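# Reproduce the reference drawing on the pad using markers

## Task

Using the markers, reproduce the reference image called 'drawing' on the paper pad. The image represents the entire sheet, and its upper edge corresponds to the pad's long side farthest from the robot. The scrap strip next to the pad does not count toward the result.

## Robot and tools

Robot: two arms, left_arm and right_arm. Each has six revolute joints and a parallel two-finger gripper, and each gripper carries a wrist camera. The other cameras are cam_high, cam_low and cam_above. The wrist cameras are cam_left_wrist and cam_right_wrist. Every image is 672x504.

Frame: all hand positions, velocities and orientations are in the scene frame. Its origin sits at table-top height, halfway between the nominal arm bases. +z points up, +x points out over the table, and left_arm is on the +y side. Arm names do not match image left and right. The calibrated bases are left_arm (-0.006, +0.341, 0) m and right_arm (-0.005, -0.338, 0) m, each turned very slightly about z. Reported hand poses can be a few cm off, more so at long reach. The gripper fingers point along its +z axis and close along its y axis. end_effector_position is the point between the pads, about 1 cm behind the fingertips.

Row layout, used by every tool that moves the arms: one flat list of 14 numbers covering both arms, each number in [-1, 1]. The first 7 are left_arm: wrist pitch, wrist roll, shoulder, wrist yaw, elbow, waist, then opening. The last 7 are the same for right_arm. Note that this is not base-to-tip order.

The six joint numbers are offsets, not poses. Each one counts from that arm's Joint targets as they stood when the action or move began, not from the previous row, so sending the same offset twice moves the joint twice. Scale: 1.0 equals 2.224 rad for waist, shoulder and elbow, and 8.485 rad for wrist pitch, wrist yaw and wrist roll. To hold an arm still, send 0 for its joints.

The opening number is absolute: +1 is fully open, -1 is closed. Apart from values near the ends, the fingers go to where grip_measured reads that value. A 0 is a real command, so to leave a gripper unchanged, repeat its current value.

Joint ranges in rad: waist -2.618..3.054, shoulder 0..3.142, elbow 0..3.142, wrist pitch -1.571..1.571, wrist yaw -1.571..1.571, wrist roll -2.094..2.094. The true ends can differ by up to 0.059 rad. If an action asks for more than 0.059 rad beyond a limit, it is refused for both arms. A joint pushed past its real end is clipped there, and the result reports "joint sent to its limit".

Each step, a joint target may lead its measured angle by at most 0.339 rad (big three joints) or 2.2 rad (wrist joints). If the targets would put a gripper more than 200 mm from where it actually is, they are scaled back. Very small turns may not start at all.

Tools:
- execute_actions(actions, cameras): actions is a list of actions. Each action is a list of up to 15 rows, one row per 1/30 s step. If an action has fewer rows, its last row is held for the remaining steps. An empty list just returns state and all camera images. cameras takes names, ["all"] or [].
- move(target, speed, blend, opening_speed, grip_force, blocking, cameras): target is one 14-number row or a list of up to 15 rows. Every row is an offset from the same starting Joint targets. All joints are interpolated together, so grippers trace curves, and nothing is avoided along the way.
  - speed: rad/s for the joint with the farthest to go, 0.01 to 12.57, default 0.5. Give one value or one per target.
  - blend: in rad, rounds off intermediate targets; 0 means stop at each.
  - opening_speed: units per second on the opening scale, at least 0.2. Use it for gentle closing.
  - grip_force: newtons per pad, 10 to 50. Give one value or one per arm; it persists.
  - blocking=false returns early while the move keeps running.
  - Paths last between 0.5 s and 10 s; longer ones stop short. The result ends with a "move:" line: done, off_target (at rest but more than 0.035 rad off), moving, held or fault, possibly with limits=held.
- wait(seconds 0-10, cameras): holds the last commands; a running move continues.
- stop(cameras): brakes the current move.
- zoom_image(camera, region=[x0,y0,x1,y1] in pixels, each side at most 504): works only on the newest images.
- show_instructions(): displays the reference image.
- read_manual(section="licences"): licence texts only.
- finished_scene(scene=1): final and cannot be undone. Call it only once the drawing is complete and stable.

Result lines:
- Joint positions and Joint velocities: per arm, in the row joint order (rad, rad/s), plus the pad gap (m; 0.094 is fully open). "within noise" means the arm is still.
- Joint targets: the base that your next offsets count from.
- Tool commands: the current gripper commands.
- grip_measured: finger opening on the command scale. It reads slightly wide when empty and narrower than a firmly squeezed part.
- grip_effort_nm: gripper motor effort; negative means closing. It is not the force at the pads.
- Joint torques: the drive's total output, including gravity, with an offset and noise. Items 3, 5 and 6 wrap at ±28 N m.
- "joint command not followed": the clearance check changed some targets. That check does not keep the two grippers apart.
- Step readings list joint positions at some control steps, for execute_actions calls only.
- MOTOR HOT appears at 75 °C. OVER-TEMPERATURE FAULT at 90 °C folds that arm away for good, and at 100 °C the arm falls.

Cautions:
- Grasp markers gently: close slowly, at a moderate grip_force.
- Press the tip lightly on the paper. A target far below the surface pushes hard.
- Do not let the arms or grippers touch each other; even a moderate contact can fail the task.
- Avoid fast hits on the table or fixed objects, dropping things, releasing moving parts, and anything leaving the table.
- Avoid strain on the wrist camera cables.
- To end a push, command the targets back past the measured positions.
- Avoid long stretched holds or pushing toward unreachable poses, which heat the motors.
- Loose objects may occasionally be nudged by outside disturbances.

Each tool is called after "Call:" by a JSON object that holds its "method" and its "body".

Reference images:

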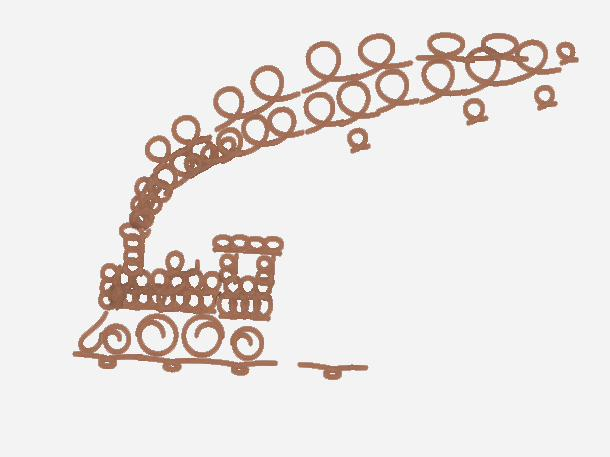

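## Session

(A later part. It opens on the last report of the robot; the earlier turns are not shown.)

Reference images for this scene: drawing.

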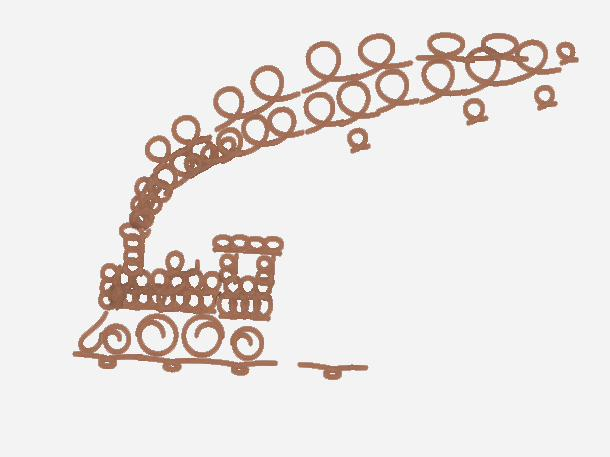

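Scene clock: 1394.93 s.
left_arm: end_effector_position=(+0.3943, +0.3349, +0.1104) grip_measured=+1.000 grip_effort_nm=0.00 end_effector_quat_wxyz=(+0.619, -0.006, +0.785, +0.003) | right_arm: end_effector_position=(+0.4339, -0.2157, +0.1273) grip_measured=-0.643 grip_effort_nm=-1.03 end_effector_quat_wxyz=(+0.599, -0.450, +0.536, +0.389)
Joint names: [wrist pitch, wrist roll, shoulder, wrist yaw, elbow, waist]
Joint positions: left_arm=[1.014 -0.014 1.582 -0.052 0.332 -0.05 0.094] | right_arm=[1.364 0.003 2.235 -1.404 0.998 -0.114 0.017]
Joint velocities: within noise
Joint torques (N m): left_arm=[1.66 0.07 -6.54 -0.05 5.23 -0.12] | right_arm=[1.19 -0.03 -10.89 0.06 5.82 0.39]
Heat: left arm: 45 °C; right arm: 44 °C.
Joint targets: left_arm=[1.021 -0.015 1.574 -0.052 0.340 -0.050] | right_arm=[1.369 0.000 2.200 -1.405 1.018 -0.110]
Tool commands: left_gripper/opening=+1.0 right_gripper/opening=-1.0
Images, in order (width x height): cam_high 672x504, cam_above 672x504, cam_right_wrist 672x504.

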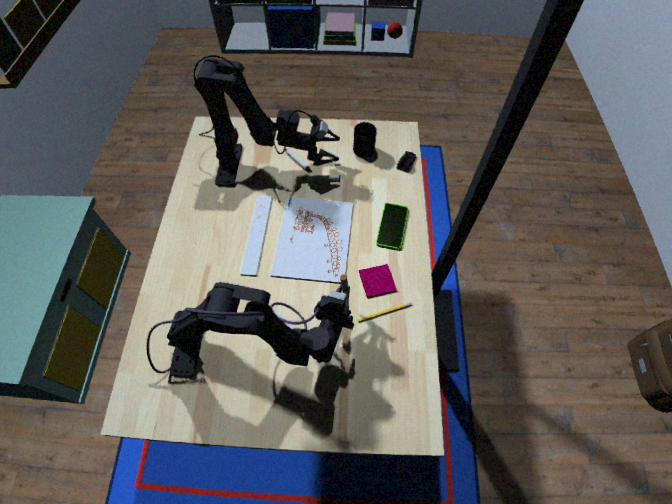

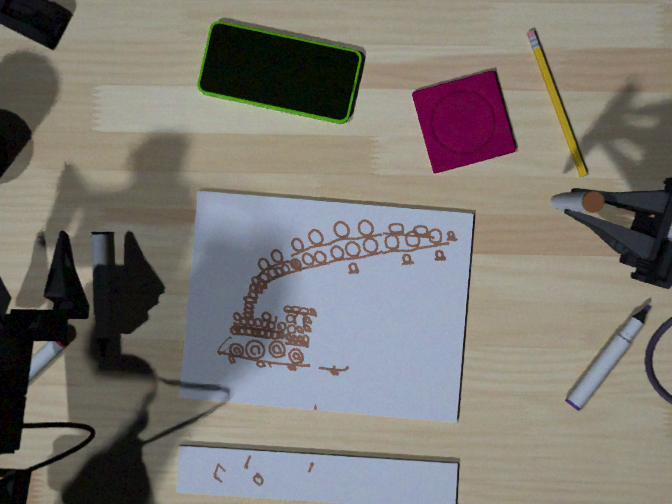

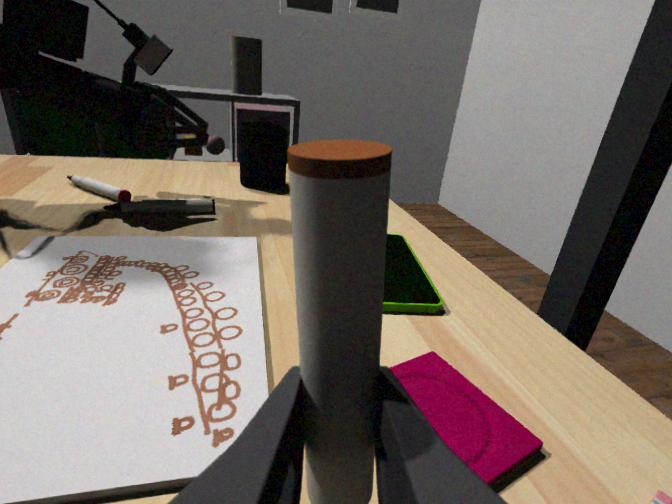

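Call:
{"method": "zoom_image", "body": {"camera": "cam_above", "region": [210, 290, 355, 390]}}

Call:
{"method": "zoom_image", "body": {"camera": "cam_above", "region": [230, 205, 350, 305]}}

Call:
{"method": "zoom_image", "body": {"camera": "cam_above", "region": [340, 205, 475, 305]}}

Scaled by 3.476 from the camera's 672x504 image, which has a finer 960x720 frame.

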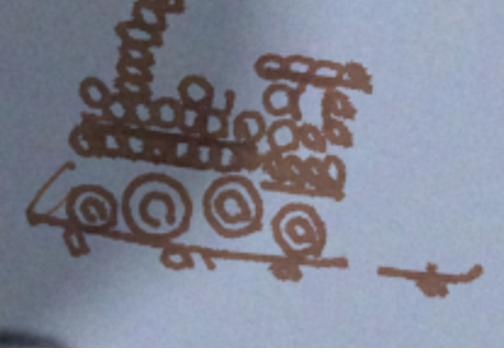

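Scaled by 4.200 from the camera's 672x504 image, which has a finer 960x720 frame.

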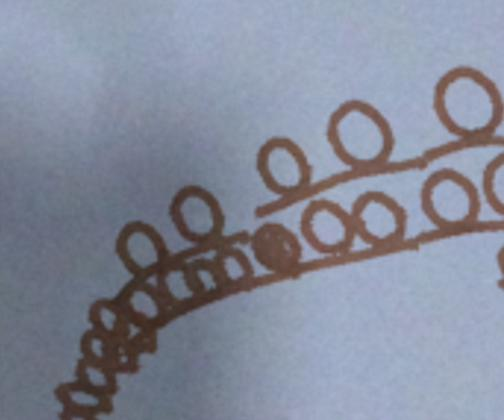

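Scaled by 3.733 from the camera's 672x504 image, which has a finer 960x720 frame.

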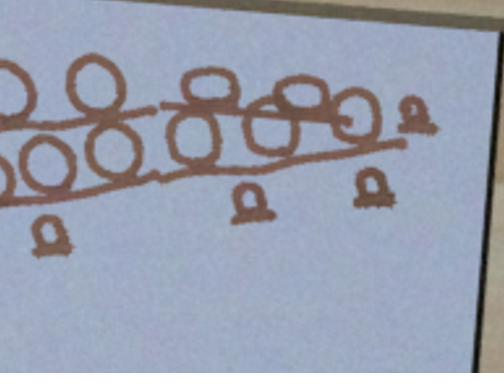

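Call:
{"method": "finished_scene", "body": {"scene": 1}}

The scene is finished.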